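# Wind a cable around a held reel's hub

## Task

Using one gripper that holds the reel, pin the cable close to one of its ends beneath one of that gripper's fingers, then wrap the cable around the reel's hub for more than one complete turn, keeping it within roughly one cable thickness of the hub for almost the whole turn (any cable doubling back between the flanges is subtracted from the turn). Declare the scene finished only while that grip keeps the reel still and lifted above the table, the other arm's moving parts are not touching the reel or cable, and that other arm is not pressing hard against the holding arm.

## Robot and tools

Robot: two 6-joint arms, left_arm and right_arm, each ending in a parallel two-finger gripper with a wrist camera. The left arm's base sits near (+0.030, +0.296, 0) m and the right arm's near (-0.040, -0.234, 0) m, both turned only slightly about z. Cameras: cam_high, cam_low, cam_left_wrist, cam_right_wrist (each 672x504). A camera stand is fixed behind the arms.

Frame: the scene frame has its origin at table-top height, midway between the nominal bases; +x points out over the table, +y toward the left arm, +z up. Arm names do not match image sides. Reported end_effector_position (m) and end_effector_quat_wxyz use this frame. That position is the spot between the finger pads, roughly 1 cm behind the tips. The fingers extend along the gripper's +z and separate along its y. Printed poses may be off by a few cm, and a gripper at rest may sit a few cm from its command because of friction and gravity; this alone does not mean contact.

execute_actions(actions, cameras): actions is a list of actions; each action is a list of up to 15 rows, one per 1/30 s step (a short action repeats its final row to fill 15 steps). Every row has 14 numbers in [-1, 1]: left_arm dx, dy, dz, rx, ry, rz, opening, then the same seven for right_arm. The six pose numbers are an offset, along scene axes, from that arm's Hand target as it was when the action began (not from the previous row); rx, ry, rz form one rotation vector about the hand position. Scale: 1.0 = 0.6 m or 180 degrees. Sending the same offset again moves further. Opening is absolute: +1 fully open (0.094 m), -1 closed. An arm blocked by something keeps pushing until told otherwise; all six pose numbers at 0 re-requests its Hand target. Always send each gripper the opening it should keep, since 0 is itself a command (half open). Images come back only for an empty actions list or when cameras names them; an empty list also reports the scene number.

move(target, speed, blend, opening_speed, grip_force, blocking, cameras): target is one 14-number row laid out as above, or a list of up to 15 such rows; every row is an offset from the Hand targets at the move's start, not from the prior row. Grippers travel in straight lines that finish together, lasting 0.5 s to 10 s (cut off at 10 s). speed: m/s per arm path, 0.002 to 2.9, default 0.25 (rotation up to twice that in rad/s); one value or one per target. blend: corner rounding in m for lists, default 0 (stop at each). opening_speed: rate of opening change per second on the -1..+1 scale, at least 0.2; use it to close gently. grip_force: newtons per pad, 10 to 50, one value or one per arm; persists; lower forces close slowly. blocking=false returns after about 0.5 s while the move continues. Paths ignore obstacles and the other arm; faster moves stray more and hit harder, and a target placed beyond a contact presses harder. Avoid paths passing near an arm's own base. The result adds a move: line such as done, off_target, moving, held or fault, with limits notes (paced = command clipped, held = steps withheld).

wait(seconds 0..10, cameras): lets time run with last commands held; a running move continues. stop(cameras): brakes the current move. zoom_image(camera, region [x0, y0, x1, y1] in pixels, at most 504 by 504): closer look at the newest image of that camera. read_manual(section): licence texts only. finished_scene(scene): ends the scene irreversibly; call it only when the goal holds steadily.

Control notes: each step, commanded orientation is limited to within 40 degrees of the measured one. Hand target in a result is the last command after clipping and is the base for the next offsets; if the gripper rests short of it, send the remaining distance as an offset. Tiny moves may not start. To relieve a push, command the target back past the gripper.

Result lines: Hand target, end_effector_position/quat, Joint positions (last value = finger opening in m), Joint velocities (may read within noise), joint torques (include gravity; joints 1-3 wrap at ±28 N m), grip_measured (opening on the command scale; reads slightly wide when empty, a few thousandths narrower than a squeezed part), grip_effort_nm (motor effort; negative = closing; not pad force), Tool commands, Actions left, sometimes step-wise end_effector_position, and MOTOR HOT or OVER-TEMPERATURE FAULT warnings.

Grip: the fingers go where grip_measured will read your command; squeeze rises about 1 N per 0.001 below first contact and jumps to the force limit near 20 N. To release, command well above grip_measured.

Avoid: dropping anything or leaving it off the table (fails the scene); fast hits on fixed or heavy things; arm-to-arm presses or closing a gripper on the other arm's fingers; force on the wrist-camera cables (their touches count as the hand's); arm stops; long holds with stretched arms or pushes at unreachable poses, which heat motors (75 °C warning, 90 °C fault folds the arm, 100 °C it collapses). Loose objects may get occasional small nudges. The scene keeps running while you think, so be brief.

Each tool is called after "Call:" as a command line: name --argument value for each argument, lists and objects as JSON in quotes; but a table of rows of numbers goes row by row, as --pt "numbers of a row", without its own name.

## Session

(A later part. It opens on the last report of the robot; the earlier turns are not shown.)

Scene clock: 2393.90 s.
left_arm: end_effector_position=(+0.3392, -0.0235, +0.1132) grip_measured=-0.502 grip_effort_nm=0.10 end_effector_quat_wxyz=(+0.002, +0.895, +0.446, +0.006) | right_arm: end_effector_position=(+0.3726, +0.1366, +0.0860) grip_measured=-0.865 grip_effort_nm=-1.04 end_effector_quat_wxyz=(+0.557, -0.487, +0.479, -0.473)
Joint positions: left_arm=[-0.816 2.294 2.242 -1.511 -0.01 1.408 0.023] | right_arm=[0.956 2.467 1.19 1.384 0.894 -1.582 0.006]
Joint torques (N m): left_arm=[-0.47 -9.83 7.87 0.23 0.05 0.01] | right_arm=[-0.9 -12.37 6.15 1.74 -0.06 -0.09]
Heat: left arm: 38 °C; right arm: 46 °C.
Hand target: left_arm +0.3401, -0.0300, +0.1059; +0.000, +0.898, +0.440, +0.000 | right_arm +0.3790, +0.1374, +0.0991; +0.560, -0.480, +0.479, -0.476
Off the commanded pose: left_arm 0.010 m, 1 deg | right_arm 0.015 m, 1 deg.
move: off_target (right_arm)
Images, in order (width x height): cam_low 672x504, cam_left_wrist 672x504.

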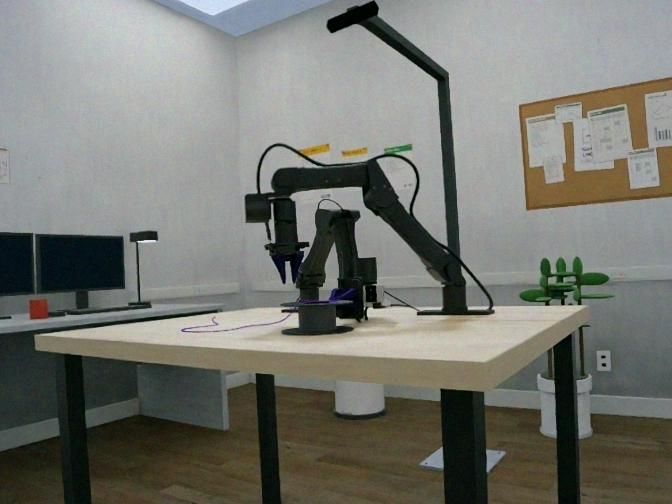

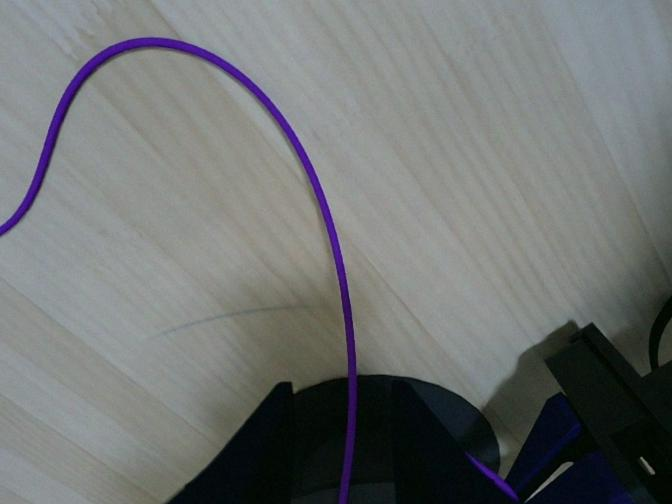

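Call:
move --target '[0.0,0.0,-0.13,0,0,0,-0.5, 0.0,0.0,0.0,0,0,0,-1]' --speed 0.12 --cameras '["cam_left_wrist"]'

Scene clock: 2401.77 s.
left_arm: end_effector_position=(+0.3439, -0.0284, +0.0410) grip_measured=-0.502 grip_effort_nm=0.10 end_effector_quat_wxyz=(+0.009, +0.895, +0.446, +0.008) | right_arm: end_effector_position=(+0.3726, +0.1366, +0.0860) grip_measured=-0.865 grip_effort_nm=-1.04 end_effector_quat_wxyz=(+0.557, -0.487, +0.479, -0.473)
Joint positions: left_arm=[-0.816 2.294 1.955 -1.209 -0.01 1.409 0.023] | right_arm=[0.956 2.467 1.19 1.384 0.894 -1.582 0.006]
Joint torques (N m): left_arm=[-0.46 -10.66 4.88 0.42 0.05 0.06] | right_arm=[-0.95 -12.44 6.12 1.73 -0.06 -0.08]
Heat: left arm: 38 °C; right arm: 46 °C.
Hand target: left_arm +0.3400, -0.0300, +0.0279; +0.000, +0.898, +0.440, +0.000 | right_arm +0.3790, +0.1374, +0.0991; +0.560, -0.480, +0.479, -0.476
Off the commanded pose: left_arm 0.014 m, 2 deg | right_arm 0.015 m, 1 deg.
move: off_target (left_arm, right_arm)
Images, in order (width x height): cam_left_wrist 672x504.

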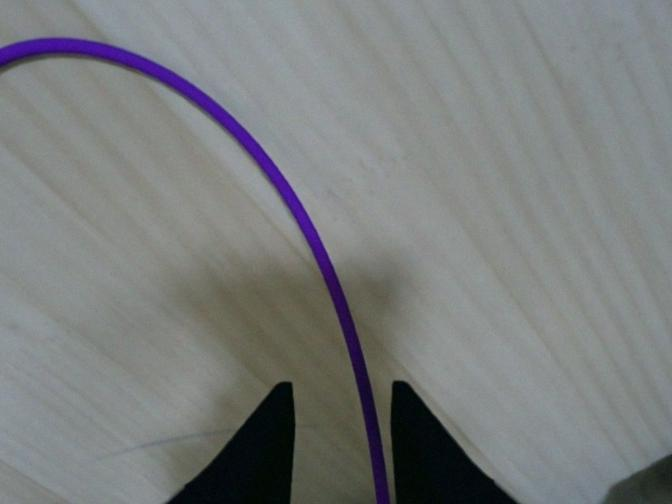

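Call:
move --pt "0.0 0.0 -0.022 0 0 0 -0.5 0.0 0.0 0.0 0 0 0 -1" --pt "0.0 0.0 -0.022 0 0 0 -1 0.0 0.0 0.0 0 0 0 -1" --speed 0.06 --opening_speed 0.6 --cameras '["cam_left_wrist"]'

Scene clock: 2407.83 s.
left_arm: end_effector_position=(+0.3452, -0.0298, +0.0323) grip_measured=-0.950 grip_effort_nm=-0.98 end_effector_quat_wxyz=(+0.015, +0.895, +0.446, +0.010) | right_arm: end_effector_position=(+0.3726, +0.1366, +0.0860) grip_measured=-0.865 grip_effort_nm=-1.04 end_effector_quat_wxyz=(+0.557, -0.487, +0.479, -0.473)
Joint positions: left_arm=[-0.816 2.294 1.92 -1.162 -0.01 1.41 0.002] | right_arm=[0.956 2.467 1.19 1.384 0.894 -1.582 0.006]
Joint torques (N m): left_arm=[-0.46 -10.02 4.7 0.38 0.05 0.06] | right_arm=[-0.96 -12.37 6.15 1.74 -0.08 -0.08]
Heat: left arm: 38 °C; right arm: 47 °C.
Hand target: left_arm +0.3401, -0.0300, +0.0147; +0.000, +0.898, +0.439, +0.000 | right_arm +0.3790, +0.1374, +0.0991; +0.560, -0.480, +0.479, -0.476
Off the commanded pose: left_arm 0.018 m, 2 deg | right_arm 0.015 m, 1 deg.
move: off_target (left_arm, right_arm); target 2's new opening was sent with left_arm's hand 0.018 m and 2 deg from that target
Images, in order (width x height): cam_left_wrist 672x504.

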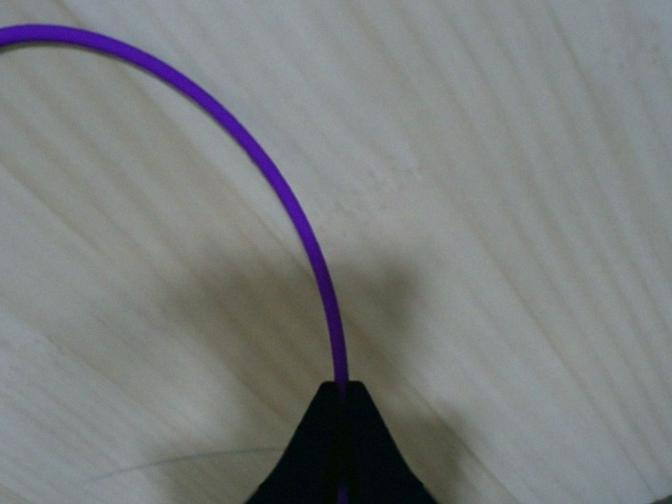

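Call:
move --pt "0.02 0.05 0.217 0 0 0.12 -1 0.0 0.0 0.0 0 0 0 -1" --pt "0.08 0.217 0.284 0 0 0.5 -1 0.0 0.0 0.0 0 0 0 -1" --pt "0.0665 0.45 0.242 0 0 0.95 -1 0.0 0.0 0.0 0 0 0 -1" --speed 0.2 --blend '[0.03, 0.03, 0]' --cameras '["all"]'

Scene clock: 2434.93 s.
left_arm: end_effector_position=(+0.3803, +0.2384, +0.1472) grip_measured=-0.951 grip_effort_nm=-1.04 end_effector_quat_wxyz=(-0.021, -0.361, +0.932, +0.013) | right_arm: end_effector_position=(+0.3726, +0.1366, +0.0860) grip_measured=-0.865 grip_effort_nm=-1.03 end_effector_quat_wxyz=(+0.557, -0.487, +0.479, -0.473)
Joint positions: left_arm=[-0.174 1.95 1.843 -1.514 -0.001 -0.904 0.002] | right_arm=[0.956 2.467 1.19 1.384 0.894 -1.582 0.006]
Joint torques (N m): left_arm=[0.4 -13.53 4.46 0.27 -0.01 -0.11] | right_arm=[-0.95 -12.37 6.13 1.73 -0.06 -0.09]
Heat: left arm: 40 °C; right arm: 47 °C.
Hand target: left_arm +0.3799, +0.2400, +0.1599; +0.000, -0.368, +0.930, +0.000 | right_arm +0.3790, +0.1374, +0.0991; +0.560, -0.480, +0.479, -0.476
Off the commanded pose: left_arm 0.013 m, 3 deg | right_arm 0.015 m, 1 deg.
move: off_target (left_arm, right_arm)

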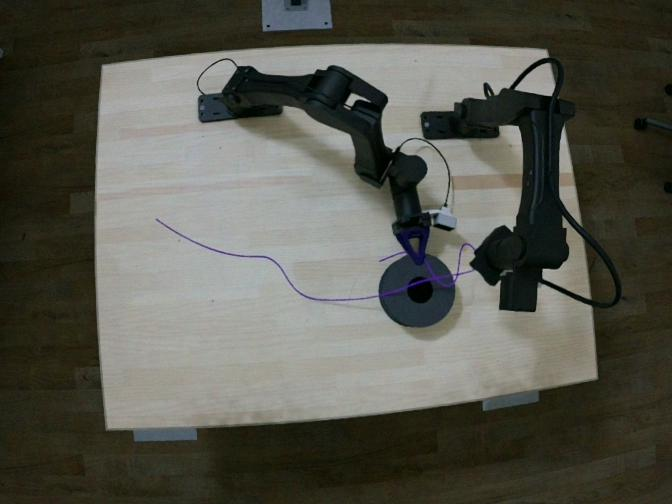

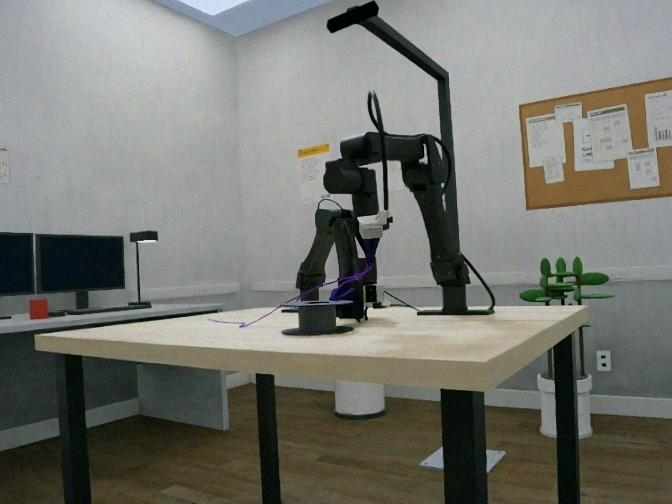

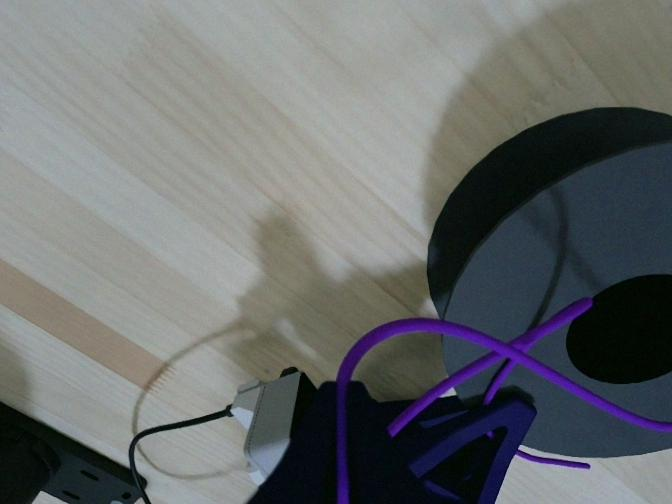

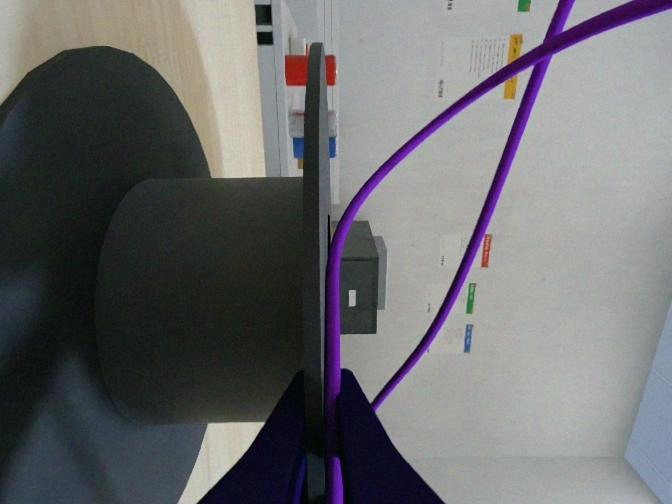

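Call:
move --target '[0.01,0.1,0.155,0,0,0,-1, 0.0,0.0,0.25,0,0,0,-1]' --speed 0.1 --cameras '["all"]'

Scene clock: 2513.40 s.
left_arm: end_effector_position=(+0.3899, +0.2985, +0.2335) grip_measured=-0.951 grip_effort_nm=-1.04 end_effector_quat_wxyz=(+0.097, -0.368, +0.924, -0.038) | right_arm: end_effector_position=(+0.3741, +0.1399, +0.2080) grip_measured=-0.865 grip_effort_nm=-1.03 end_effector_quat_wxyz=(+0.526, -0.521, +0.471, -0.479)
Joint positions: left_arm=[-0.004 1.79 1.967 -1.539 -0.001 -0.753 0.002] | right_arm=[0.956 2.084 1.234 0.87 0.889 -1.59 0.006]
Joint torques (N m): left_arm=[0.4 -10.97 7.64 0.44 -0.01 0.09] | right_arm=[-0.9 -13.03 9.39 2.32 0.02 0.01]
Heat: left arm: 40 °C; right arm: 47 °C.
Hand target: left_arm +0.3859, +0.3001, +0.2529; +0.000, -0.368, +0.930, +0.000 | right_arm +0.3790, +0.1374, +0.2491; +0.560, -0.480, +0.479, -0.476
Off the commanded pose: left_arm 0.020 m, 12 deg | right_arm 0.042 m, 6 deg.
joint sent to its limit (left arm) — joint 4 (wrist pitch), lower limit. The joint targets are off in orientation, not in position.
move: off_target (left_arm, right_arm)

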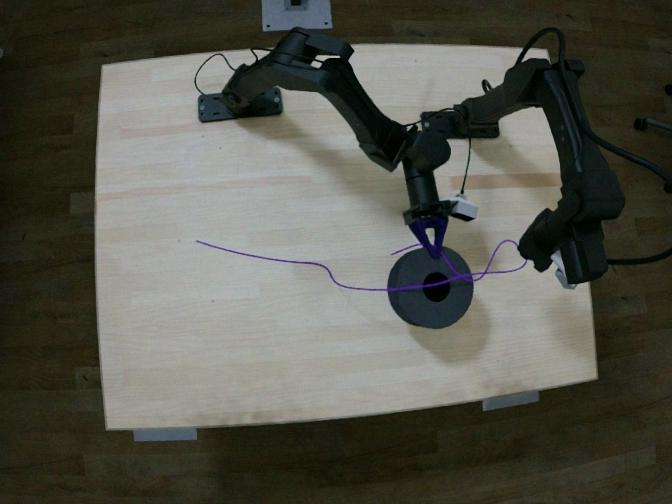

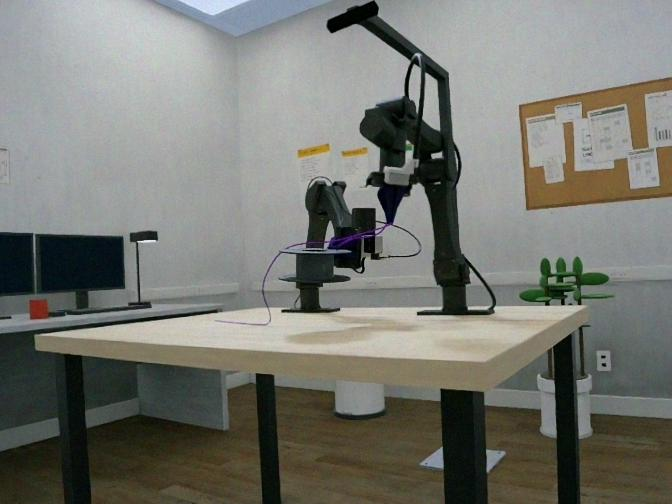

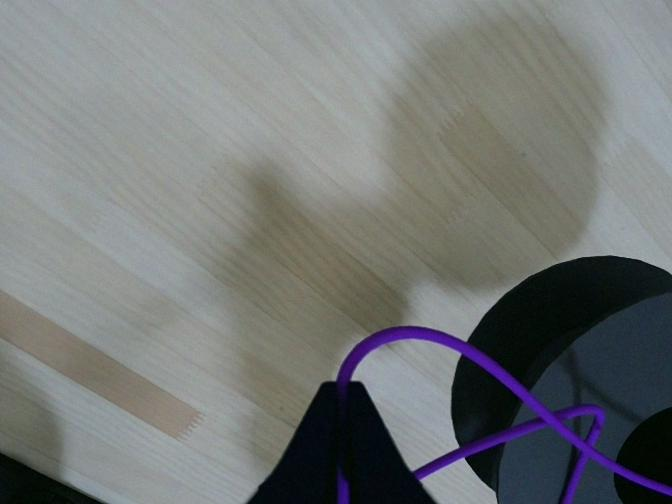

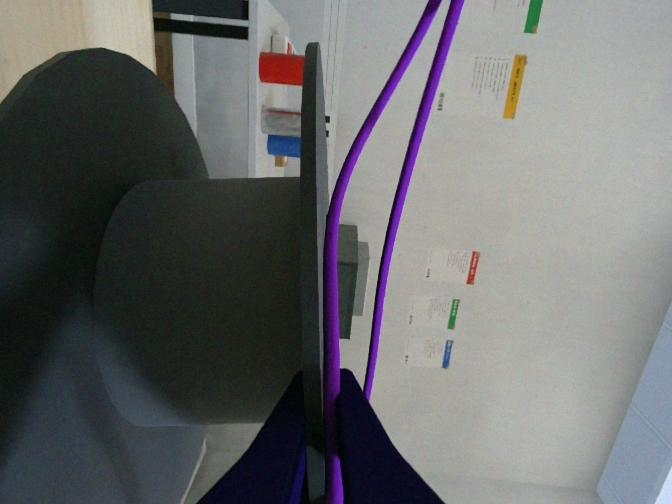

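Call:
move --target '[0.0,0.035,-0.24,0,0,0.05,-1, 0.0,0.0,0.0,0,0,0,-1]' --speed 0.12 --cameras '["all"]'

Scene clock: 2526.33 s.
left_arm: end_effector_position=(+0.3841, +0.3189, +0.1171) grip_measured=-0.951 grip_effort_nm=-1.04 end_effector_quat_wxyz=(+0.005, -0.433, +0.901, -0.002) | right_arm: end_effector_position=(+0.3741, +0.1401, +0.2074) grip_measured=-0.865 grip_effort_nm=-1.03 end_effector_quat_wxyz=(+0.525, -0.522, +0.471, -0.479)
Joint positions: left_arm=[0.054 1.88 1.631 -1.311 -0.001 -0.833 0.002] | right_arm=[0.956 2.084 1.234 0.867 0.888 -1.59 0.006]
Joint torques (N m): left_arm=[0.51 -7.66 5.01 0.41 -0.02 -0.09] | right_arm=[-0.9 -13.07 9.33 2.35 0.05 0]
Heat: left arm: 40 °C; right arm: 44 °C.
Hand target: left_arm +0.3859, +0.3210, +0.1089; +0.000, -0.440, +0.898, +0.000 | right_arm +0.3790, +0.1374, +0.2492; +0.560, -0.480, +0.479, -0.476
Off the commanded pose: left_arm 0.009 m, 1 deg | right_arm 0.042 m, 6 deg.
move: off_target (right_arm)

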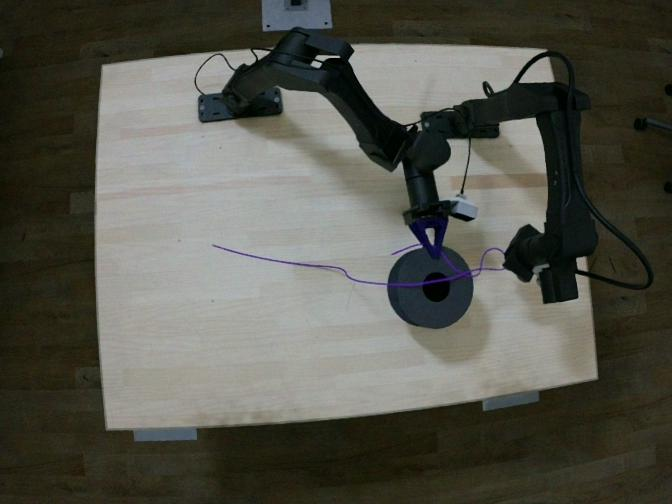

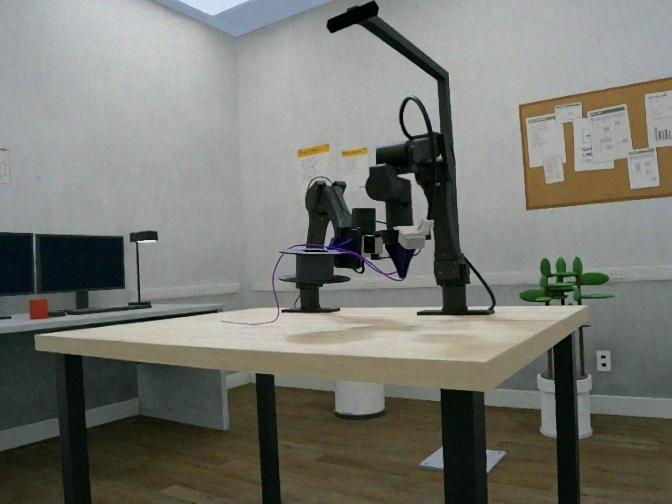

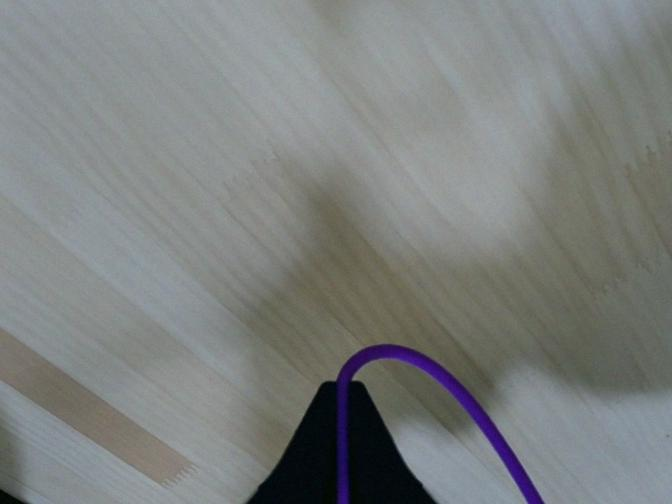

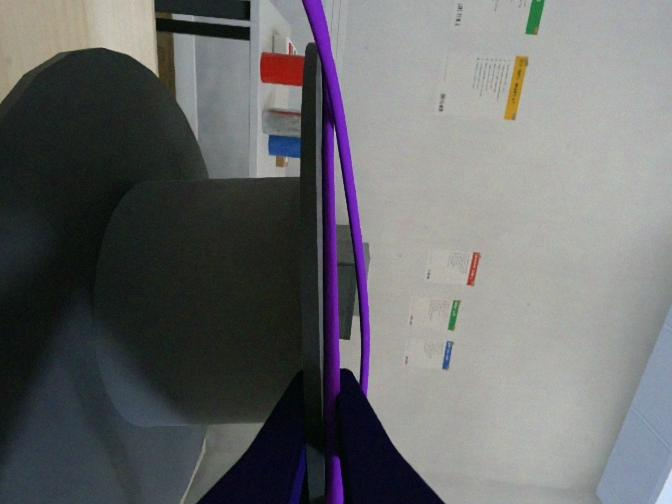

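Call:
zoom_image --camera "cam_high" --region '[370, 220, 550, 340]'

Scaled by 2.800.

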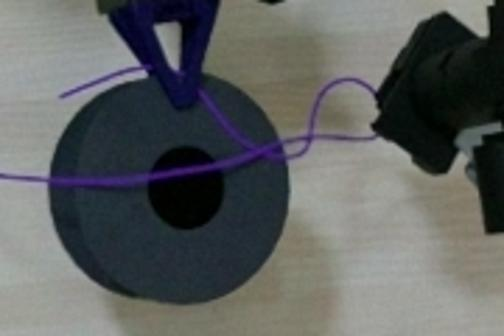

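Call:
move --target '[-0.01,0.05,-0.02,0,0,0.05,-1, 0.0,0.0,0.0,0,0,0,-1]' --speed 0.1 --cameras '["cam_high", "cam_right_wrist", "cam_low"]'

Call:
zoom_image --camera "cam_high" --region '[370, 220, 550, 340]'

Scene clock: 2551.60 s.
left_arm: end_effector_position=(+0.3797, +0.3490, +0.1039) grip_measured=-0.951 grip_effort_nm=-1.04 end_effector_quat_wxyz=(+0.003, -0.502, +0.865, -0.002) | right_arm: end_effector_position=(+0.3741, +0.1404, +0.2072) grip_measured=-0.865 grip_effort_nm=-1.04 end_effector_quat_wxyz=(+0.525, -0.523, +0.470, -0.479)
Joint positions: left_arm=[0.14 1.88 1.578 -1.262 0.001 -0.904 0.002] | right_arm=[0.956 2.084 1.234 0.866 0.886 -1.59 0.006]
Joint torques (N m): left_arm=[0.43 -8.24 4.63 0.33 -0.03 -0.11] | right_arm=[-0.94 -13.07 9.35 2.37 0.05 0]
Heat: left arm: 39 °C; right arm: 42 °C.
Hand target: left_arm +0.3799, +0.3510, +0.0969; +0.000, -0.509, +0.861, +0.000 | right_arm +0.3790, +0.1374, +0.2492; +0.560, -0.480, +0.479, -0.476
Off the commanded pose: left_arm 0.007 m, 1 deg | right_arm 0.042 m, 6 deg.
move: off_target (right_arm)
Images, in order (width x height): cam_high 672x504, cam_low 672x504, cam_right_wrist 672x504.

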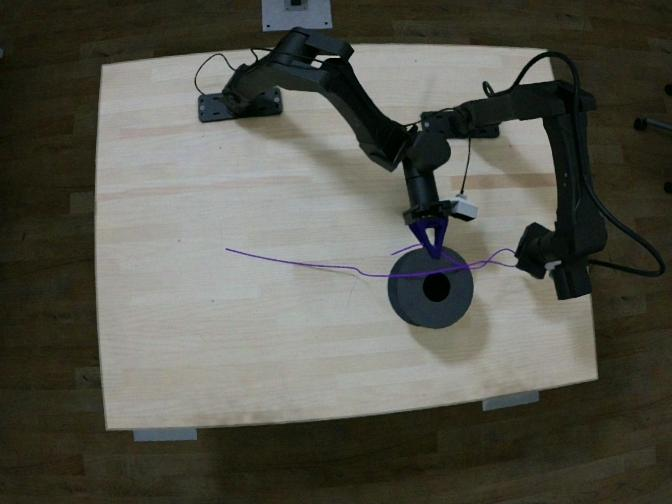

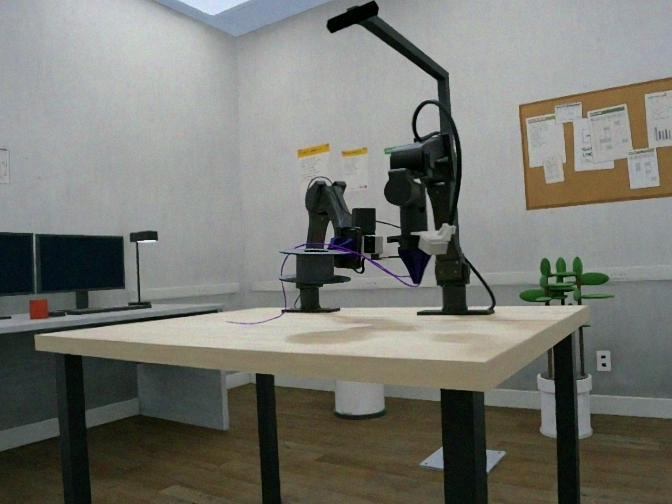

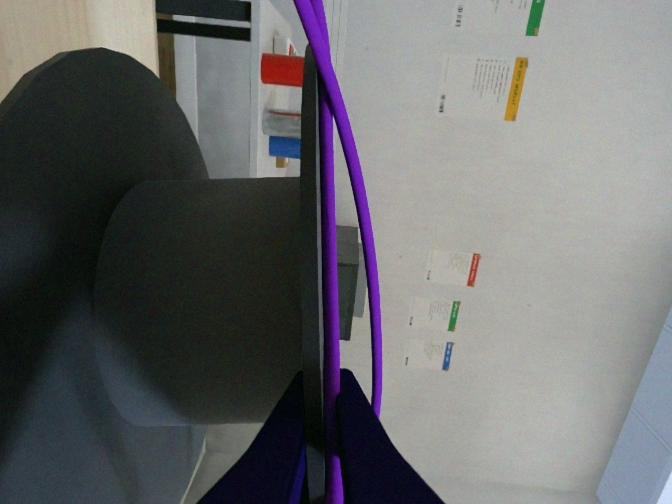

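Scaled by 2.800.

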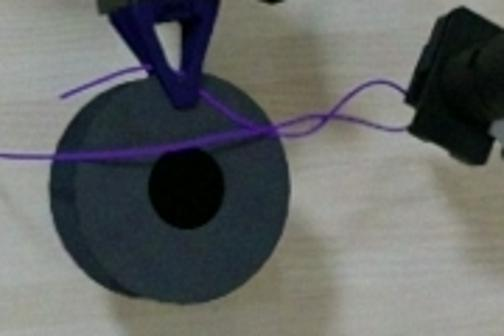

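Call:
move --pt "0.156 -0.05 -0.02 -0.042 -0.072 0 -1 0 0 0 0 0 0 -1" --pt "0.26 -0.14 -0.02 -0.1433 -0.1709 -0.1063 -1 0 0 0 0 0 0 -1" --pt "0.318 -0.25 0.0 -0.282 -0.2366 -0.1976 -1 0 0 0 0 0 0 -1" --speed 0.12 --blend '[0.03, 0.03, 0]' --cameras '["all"]'

Call:
zoom_image --camera "cam_high" --region '[370, 220, 570, 350]'

Scene clock: 2603.87 s.
left_arm: end_effector_position=(+0.5649, +0.2057, +0.1017) grip_measured=-0.951 grip_effort_nm=-1.03 end_effector_quat_wxyz=(+0.086, -0.170, +0.831, -0.522) | right_arm: end_effector_position=(+0.3754, +0.1390, +0.2064) grip_measured=-0.865 grip_effort_nm=-1.04 end_effector_quat_wxyz=(+0.523, -0.524, +0.471, -0.480)
Joint positions: left_arm=[0.117 2.352 1.865 -0.633 1.06 -0.544 0.002] | right_arm=[0.953 2.084 1.234 0.862 0.886 -1.59 0.006]
Joint torques (N m): left_arm=[-0.62 -10.59 8.76 0.88 0.56 0.1] | right_arm=[-0.59 -13.08 9.32 2.42 0.05 0.02]
Heat: left arm: 37 °C; right arm: 42 °C.
Hand target: left_arm +0.5708, +0.2010, +0.0969; +0.088, -0.154, +0.829, -0.530 | right_arm +0.3790, +0.1374, +0.2491; +0.560, -0.480, +0.479, -0.476
Off the commanded pose: left_arm 0.009 m, 2 deg | right_arm 0.043 m, 7 deg.
move: off_target (right_arm)

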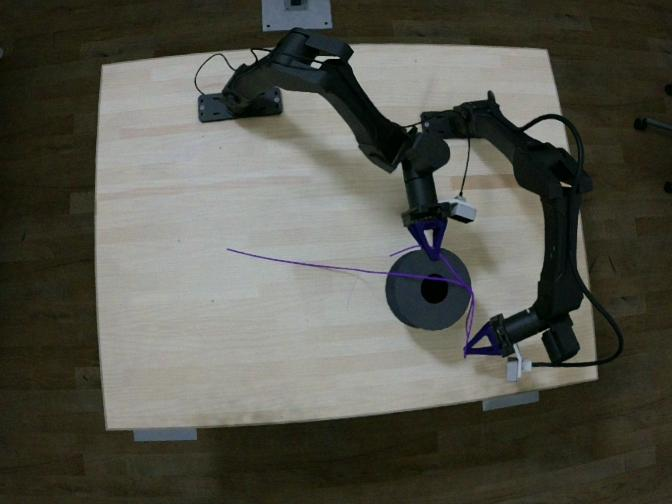

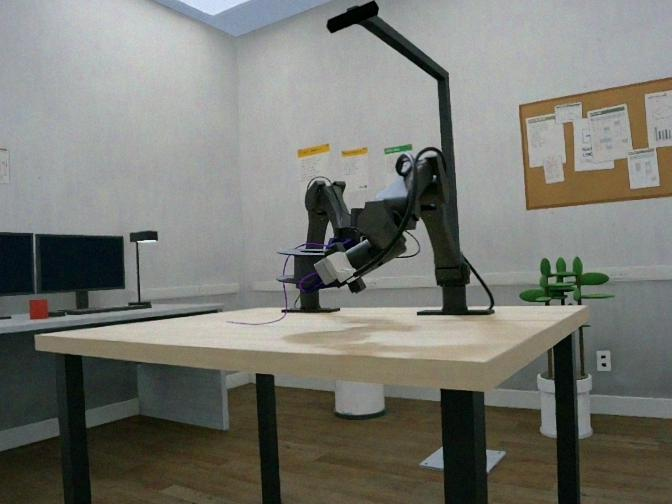

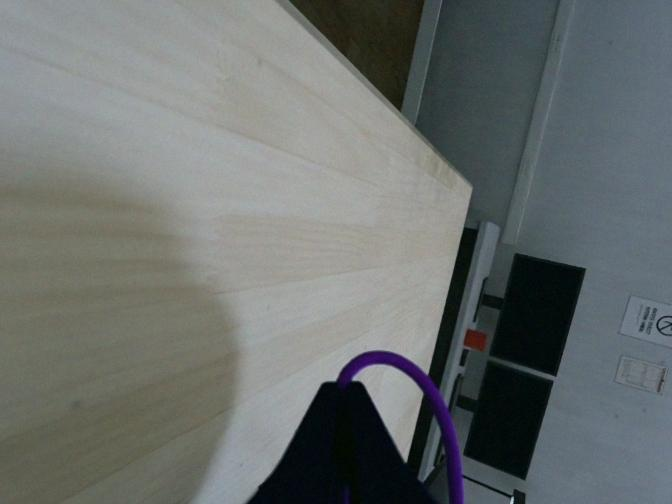

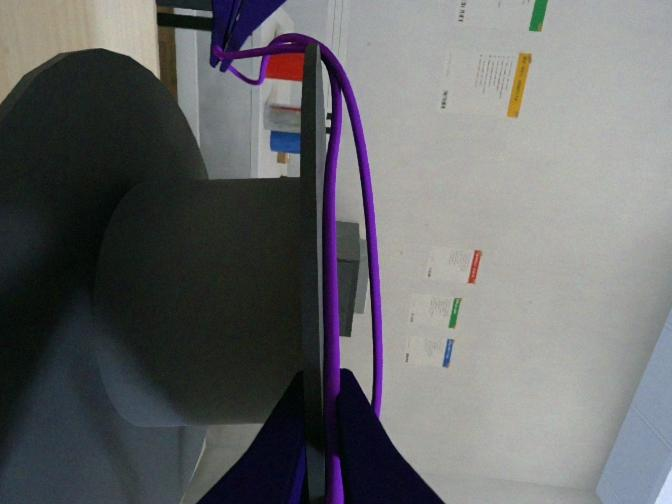

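Scaled by 2.520.

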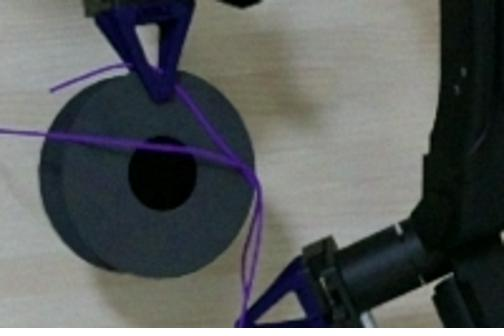

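Call:
move --target '[-0.043,-0.113,0.465,-0.105,-0.0362,-0.011,-1, -0.0417,-0.099,0.143,0.468,0.0812,0.0429,-1]' --speed 0.15 --cameras '["all"]'

Scene clock: 2718.00 s.
left_arm: end_effector_position=(+0.5589, +0.1376, +0.3342) grip_measured=-0.951 grip_effort_nm=-1.03 end_effector_quat_wxyz=(+0.070, -0.163, +0.731, -0.658) | right_arm: end_effector_position=(+0.3567, +0.0875, +0.3125) grip_measured=-0.865 grip_effort_nm=-1.04 end_effector_quat_wxyz=(+0.688, -0.088, +0.719, +0.041)
Joint positions: left_arm=[0.014 2.12 2.038 -0.312 1.245 -1.308 0.002] | right_arm=[0.888 1.672 1.212 0.391 0.735 -0.017 0.006]
Joint torques (N m): left_arm=[-0.54 -16.62 9.25 1.36 0.34 -0.03] | right_arm=[-0.7 -10.69 6.43 2.52 0.05 0.18]
Heat: left arm: 41 °C; right arm: 43 °C.
Hand target: left_arm +0.5450, +0.1333, +0.3759; +0.099, -0.122, +0.727, -0.668 | right_arm +0.3539, +0.0781, +0.3350; +0.705, -0.062, +0.704, +0.061
Off the commanded pose: left_arm 0.044 m, 6 deg | right_arm 0.025 m, 5 deg.
move: off_target (left_arm, right_arm)

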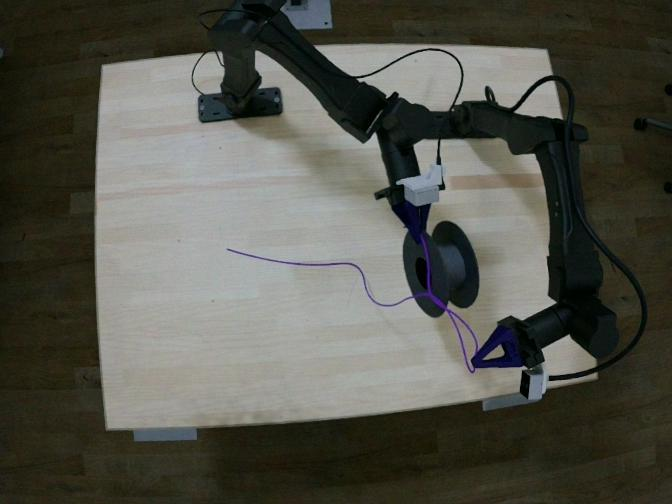

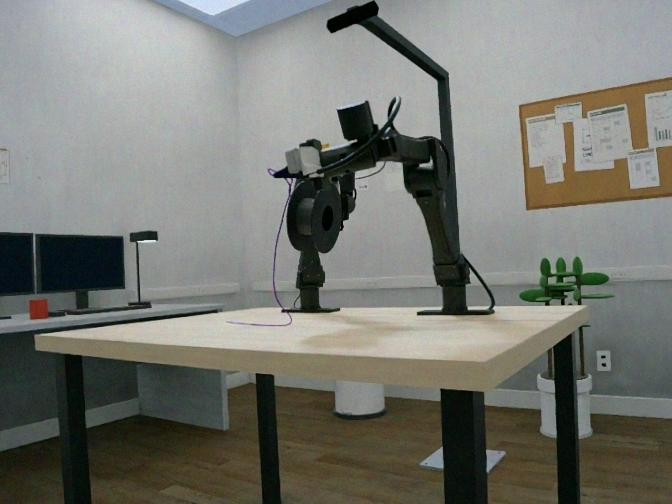

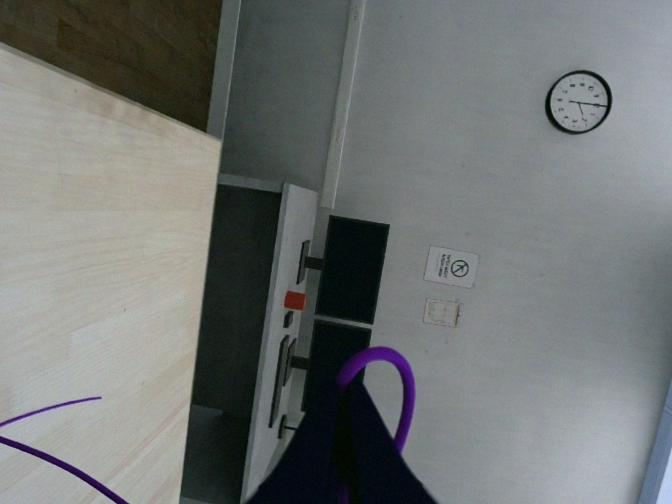

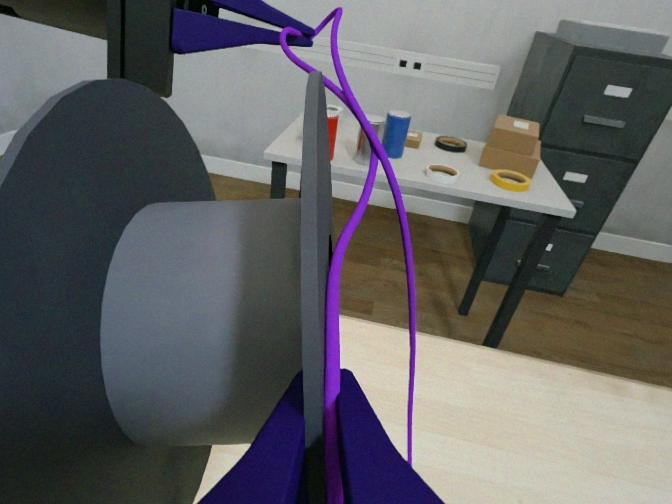

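Call:
move --pt "-0.018 -0.014 0.107 0 0 0 -1 0 0 0 0 0 0 -1" --pt "-0.108 -0.03 0.2 0 0 0 -1 0 0 0 0 0 0 -1" --pt "-0.233 -0.055 0.245 0 0 0 -1 0 0 0 0 0 0 -1" --speed 0.12 --blend '[0.03, 0.03, 0]' --cameras '["all"]'

Scene clock: 2773.37 s.
left_arm: end_effector_position=(+0.4167, +0.1007, +0.5137) grip_measured=-0.951 grip_effort_nm=-1.04 end_effector_quat_wxyz=(+0.090, -0.130, +0.729, -0.666) | right_arm: end_effector_position=(+0.3567, +0.0876, +0.3124) grip_measured=-0.865 grip_effort_nm=-1.04 end_effector_quat_wxyz=(+0.688, -0.089, +0.720, +0.041)
Joint positions: left_arm=[-0.084 1.805 2.322 -0.77 1.172 -1.38 0.002] | right_arm=[0.888 1.672 1.212 0.39 0.735 -0.016 0.006]
Joint torques (N m): left_arm=[-0.43 -10.54 4.19 1.31 0.08 -0.04] | right_arm=[-0.7 -10.67 6.48 2.51 0.05 0.18]
Heat: left arm: 45 °C; right arm: 45 °C.
Hand target: left_arm +0.4051, +0.1001, +0.5230; +0.099, -0.122, +0.727, -0.668 | right_arm +0.3539, +0.0780, +0.3350; +0.705, -0.062, +0.704, +0.061
Off the commanded pose: left_arm 0.015 m, 1 deg | right_arm 0.025 m, 5 deg.
move: off_target (left_arm, right_arm)

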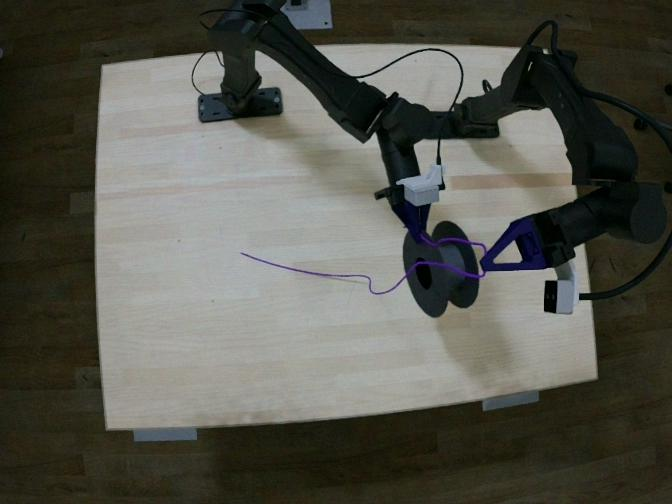

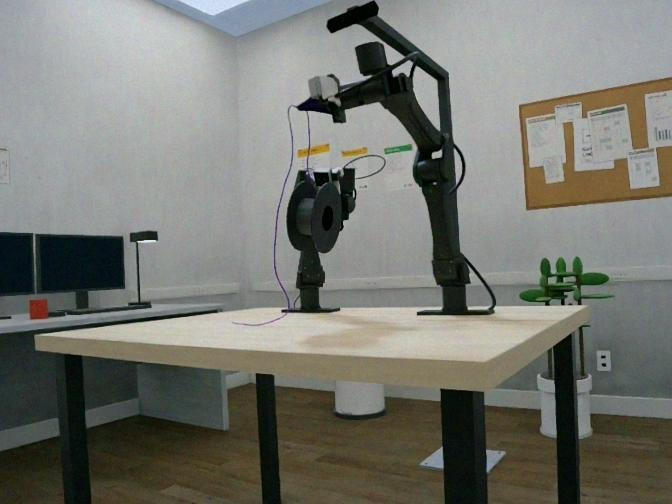

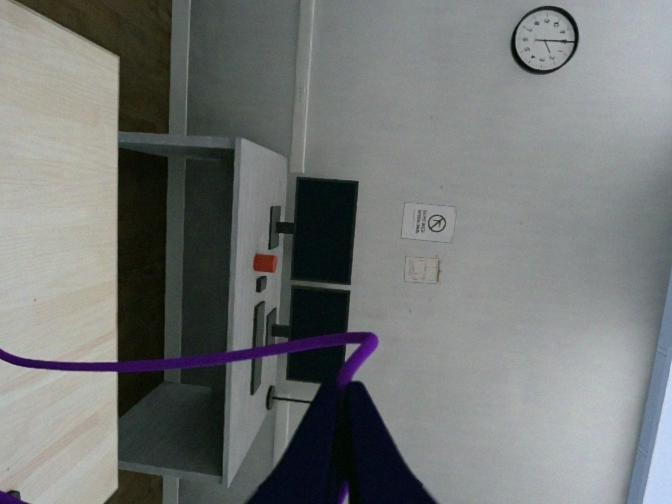

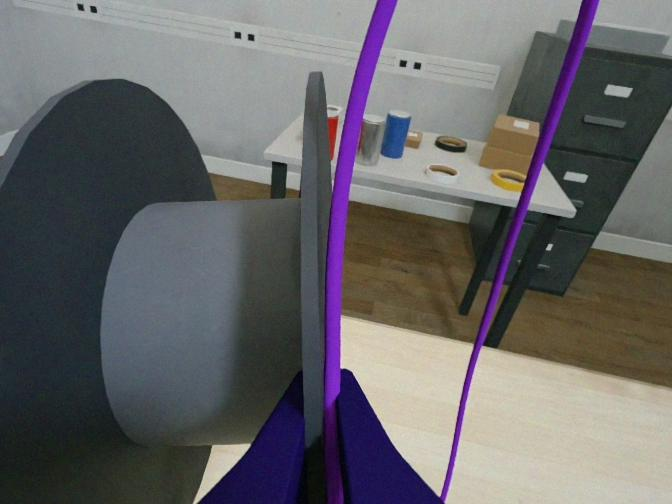

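Call:
move --pt "0.1415 0.06 -0.045 0 0 0 -1 0 0 0 0 0 0 -1" --pt "0.2065 0.0615 -0.173 0 0 0 -1 0 0 0 0 0 0 -1" --pt "0.193 0.0415 -0.35 0 0 0 -1 0 0 0 0 0 0 -1" --speed 0.12 --blend '[0.03, 0.03, 0]' --cameras '["all"]'

Call:
zoom_image --camera "cam_high" --region '[370, 200, 550, 340]'

Scene clock: 2803.93 s.
left_arm: end_effector_position=(+0.5308, +0.1278, +0.2924) grip_measured=-0.951 grip_effort_nm=-1.04 end_effector_quat_wxyz=(+0.080, -0.140, +0.729, -0.665) | right_arm: end_effector_position=(+0.3563, +0.0872, +0.3134) grip_measured=-0.865 grip_effort_nm=-1.04 end_effector_quat_wxyz=(+0.688, -0.088, +0.719, +0.042)
Joint positions: left_arm=[-0.004 1.995 1.655 0.007 1.249 -1.324 0.002] | right_arm=[0.888 1.669 1.212 0.389 0.735 -0.016 0.006]
Joint torques (N m): left_arm=[-0.59 -15.51 5.44 1.36 0.11 -0.03] | right_arm=[-0.66 -10.5 6.46 2.52 0.06 0.18]
Heat: left arm: 40 °C; right arm: 44 °C.
Hand target: left_arm +0.5208, +0.1250, +0.3128; +0.099, -0.122, +0.727, -0.668 | right_arm +0.3539, +0.0780, +0.3351; +0.705, -0.062, +0.704, +0.061
Off the commanded pose: left_arm 0.023 m, 3 deg | right_arm 0.024 m, 5 deg.
move: off_target (left_arm, right_arm)

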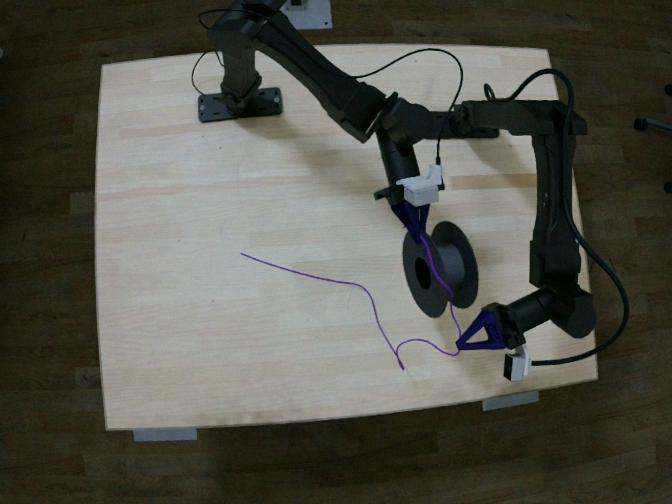

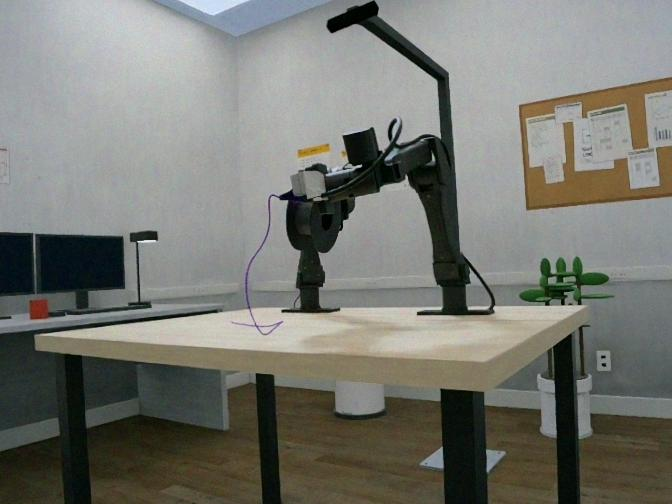

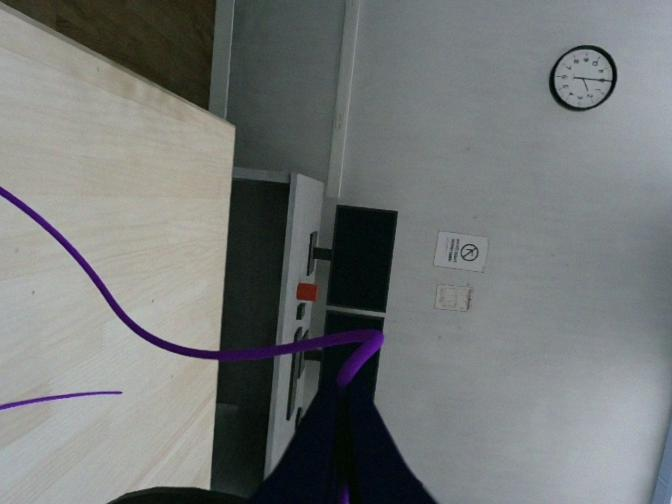

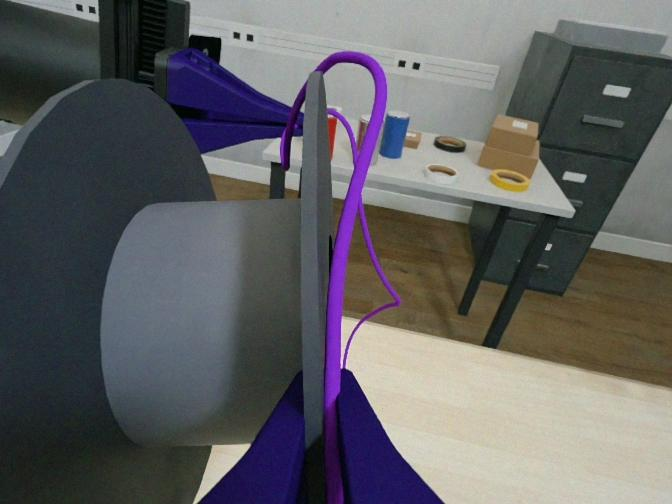

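Scaled by 2.800.

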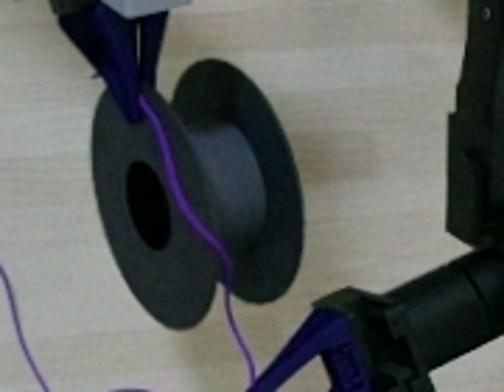

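Call:
move --pt "-0.0097 0.015 0.2853 0 0 0 -1 0 0 0 0 0 0 -1" --pt "-0.1147 -0.0133 0.372 0 0 0 -1 0 0 0 0 0 0 -1" --pt "-0.2347 -0.035 0.382 0 0 0 -1 0 0 0 0 0 0 -1" --speed 0.15 --blend '[0.03, 0.03, 0]' --cameras '["cam_right_wrist", "cam_high", "cam_low"]'

Scene clock: 2852.13 s.
left_arm: end_effector_position=(+0.3925, +0.1034, +0.5297) grip_measured=-0.951 grip_effort_nm=-1.03 end_effector_quat_wxyz=(+0.083, -0.136, +0.731, -0.664) | right_arm: end_effector_position=(+0.3565, +0.0842, +0.3186) grip_measured=-0.866 grip_effort_nm=-1.03 end_effector_quat_wxyz=(+0.691, -0.084, +0.717, +0.044)
Joint positions: left_arm=[-0.081 1.788 2.41 -0.899 1.176 -1.374 0.002] | right_arm=[0.884 1.659 1.212 0.391 0.732 -0.016 0.006]
Joint torques (N m): left_arm=[-0.13 -10.18 3.74 1.45 0.11 -0.05] | right_arm=[-0.27 -9.58 6.45 2.52 0.07 0.17]
Heat: left arm: 41 °C; right arm: 43 °C.
Hand target: left_arm +0.3800, +0.1041, +0.5420; +0.099, -0.122, +0.727, -0.668 | right_arm +0.3539, +0.0780, +0.3351; +0.705, -0.062, +0.704, +0.061
Off the commanded pose: left_arm 0.018 m, 3 deg | right_arm 0.018 m, 4 deg.
move: off_target (left_arm, right_arm)
Images, in order (width x height): cam_high 672x504, cam_low 672x504, cam_right_wrist 672x504.

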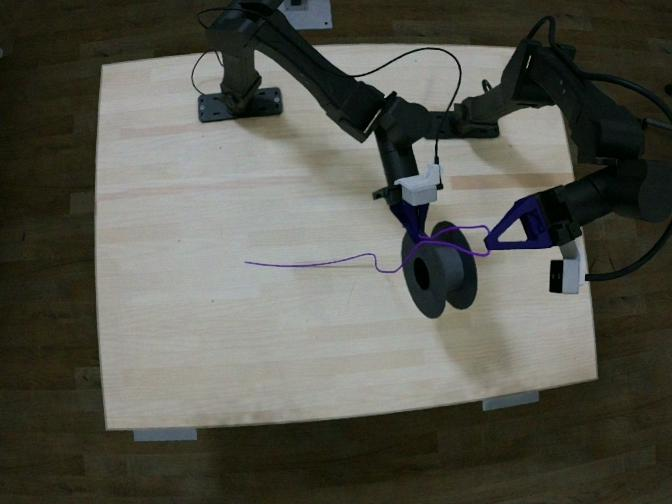

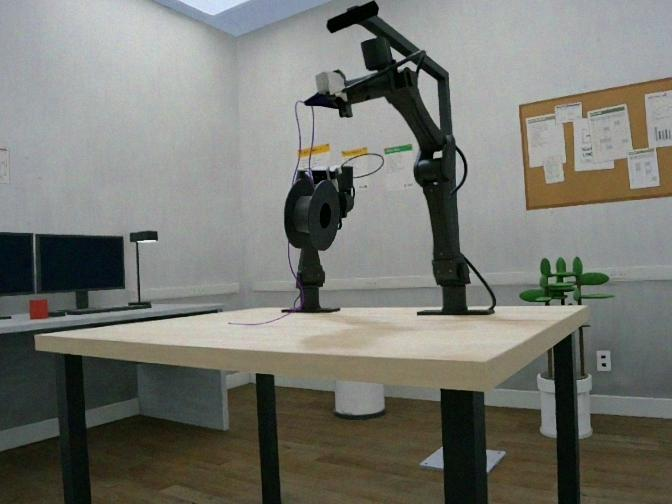

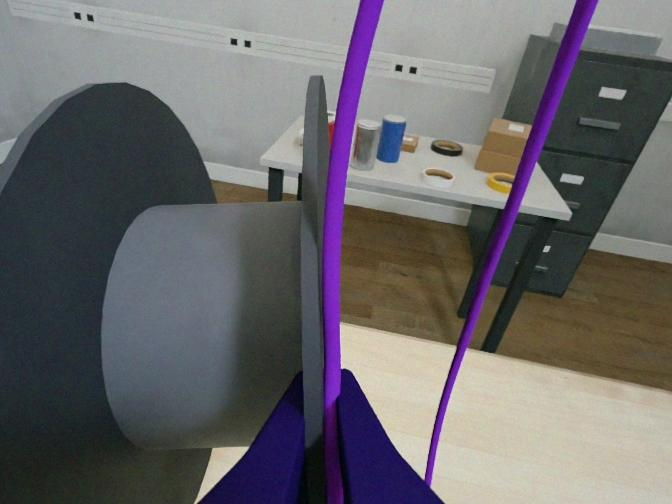

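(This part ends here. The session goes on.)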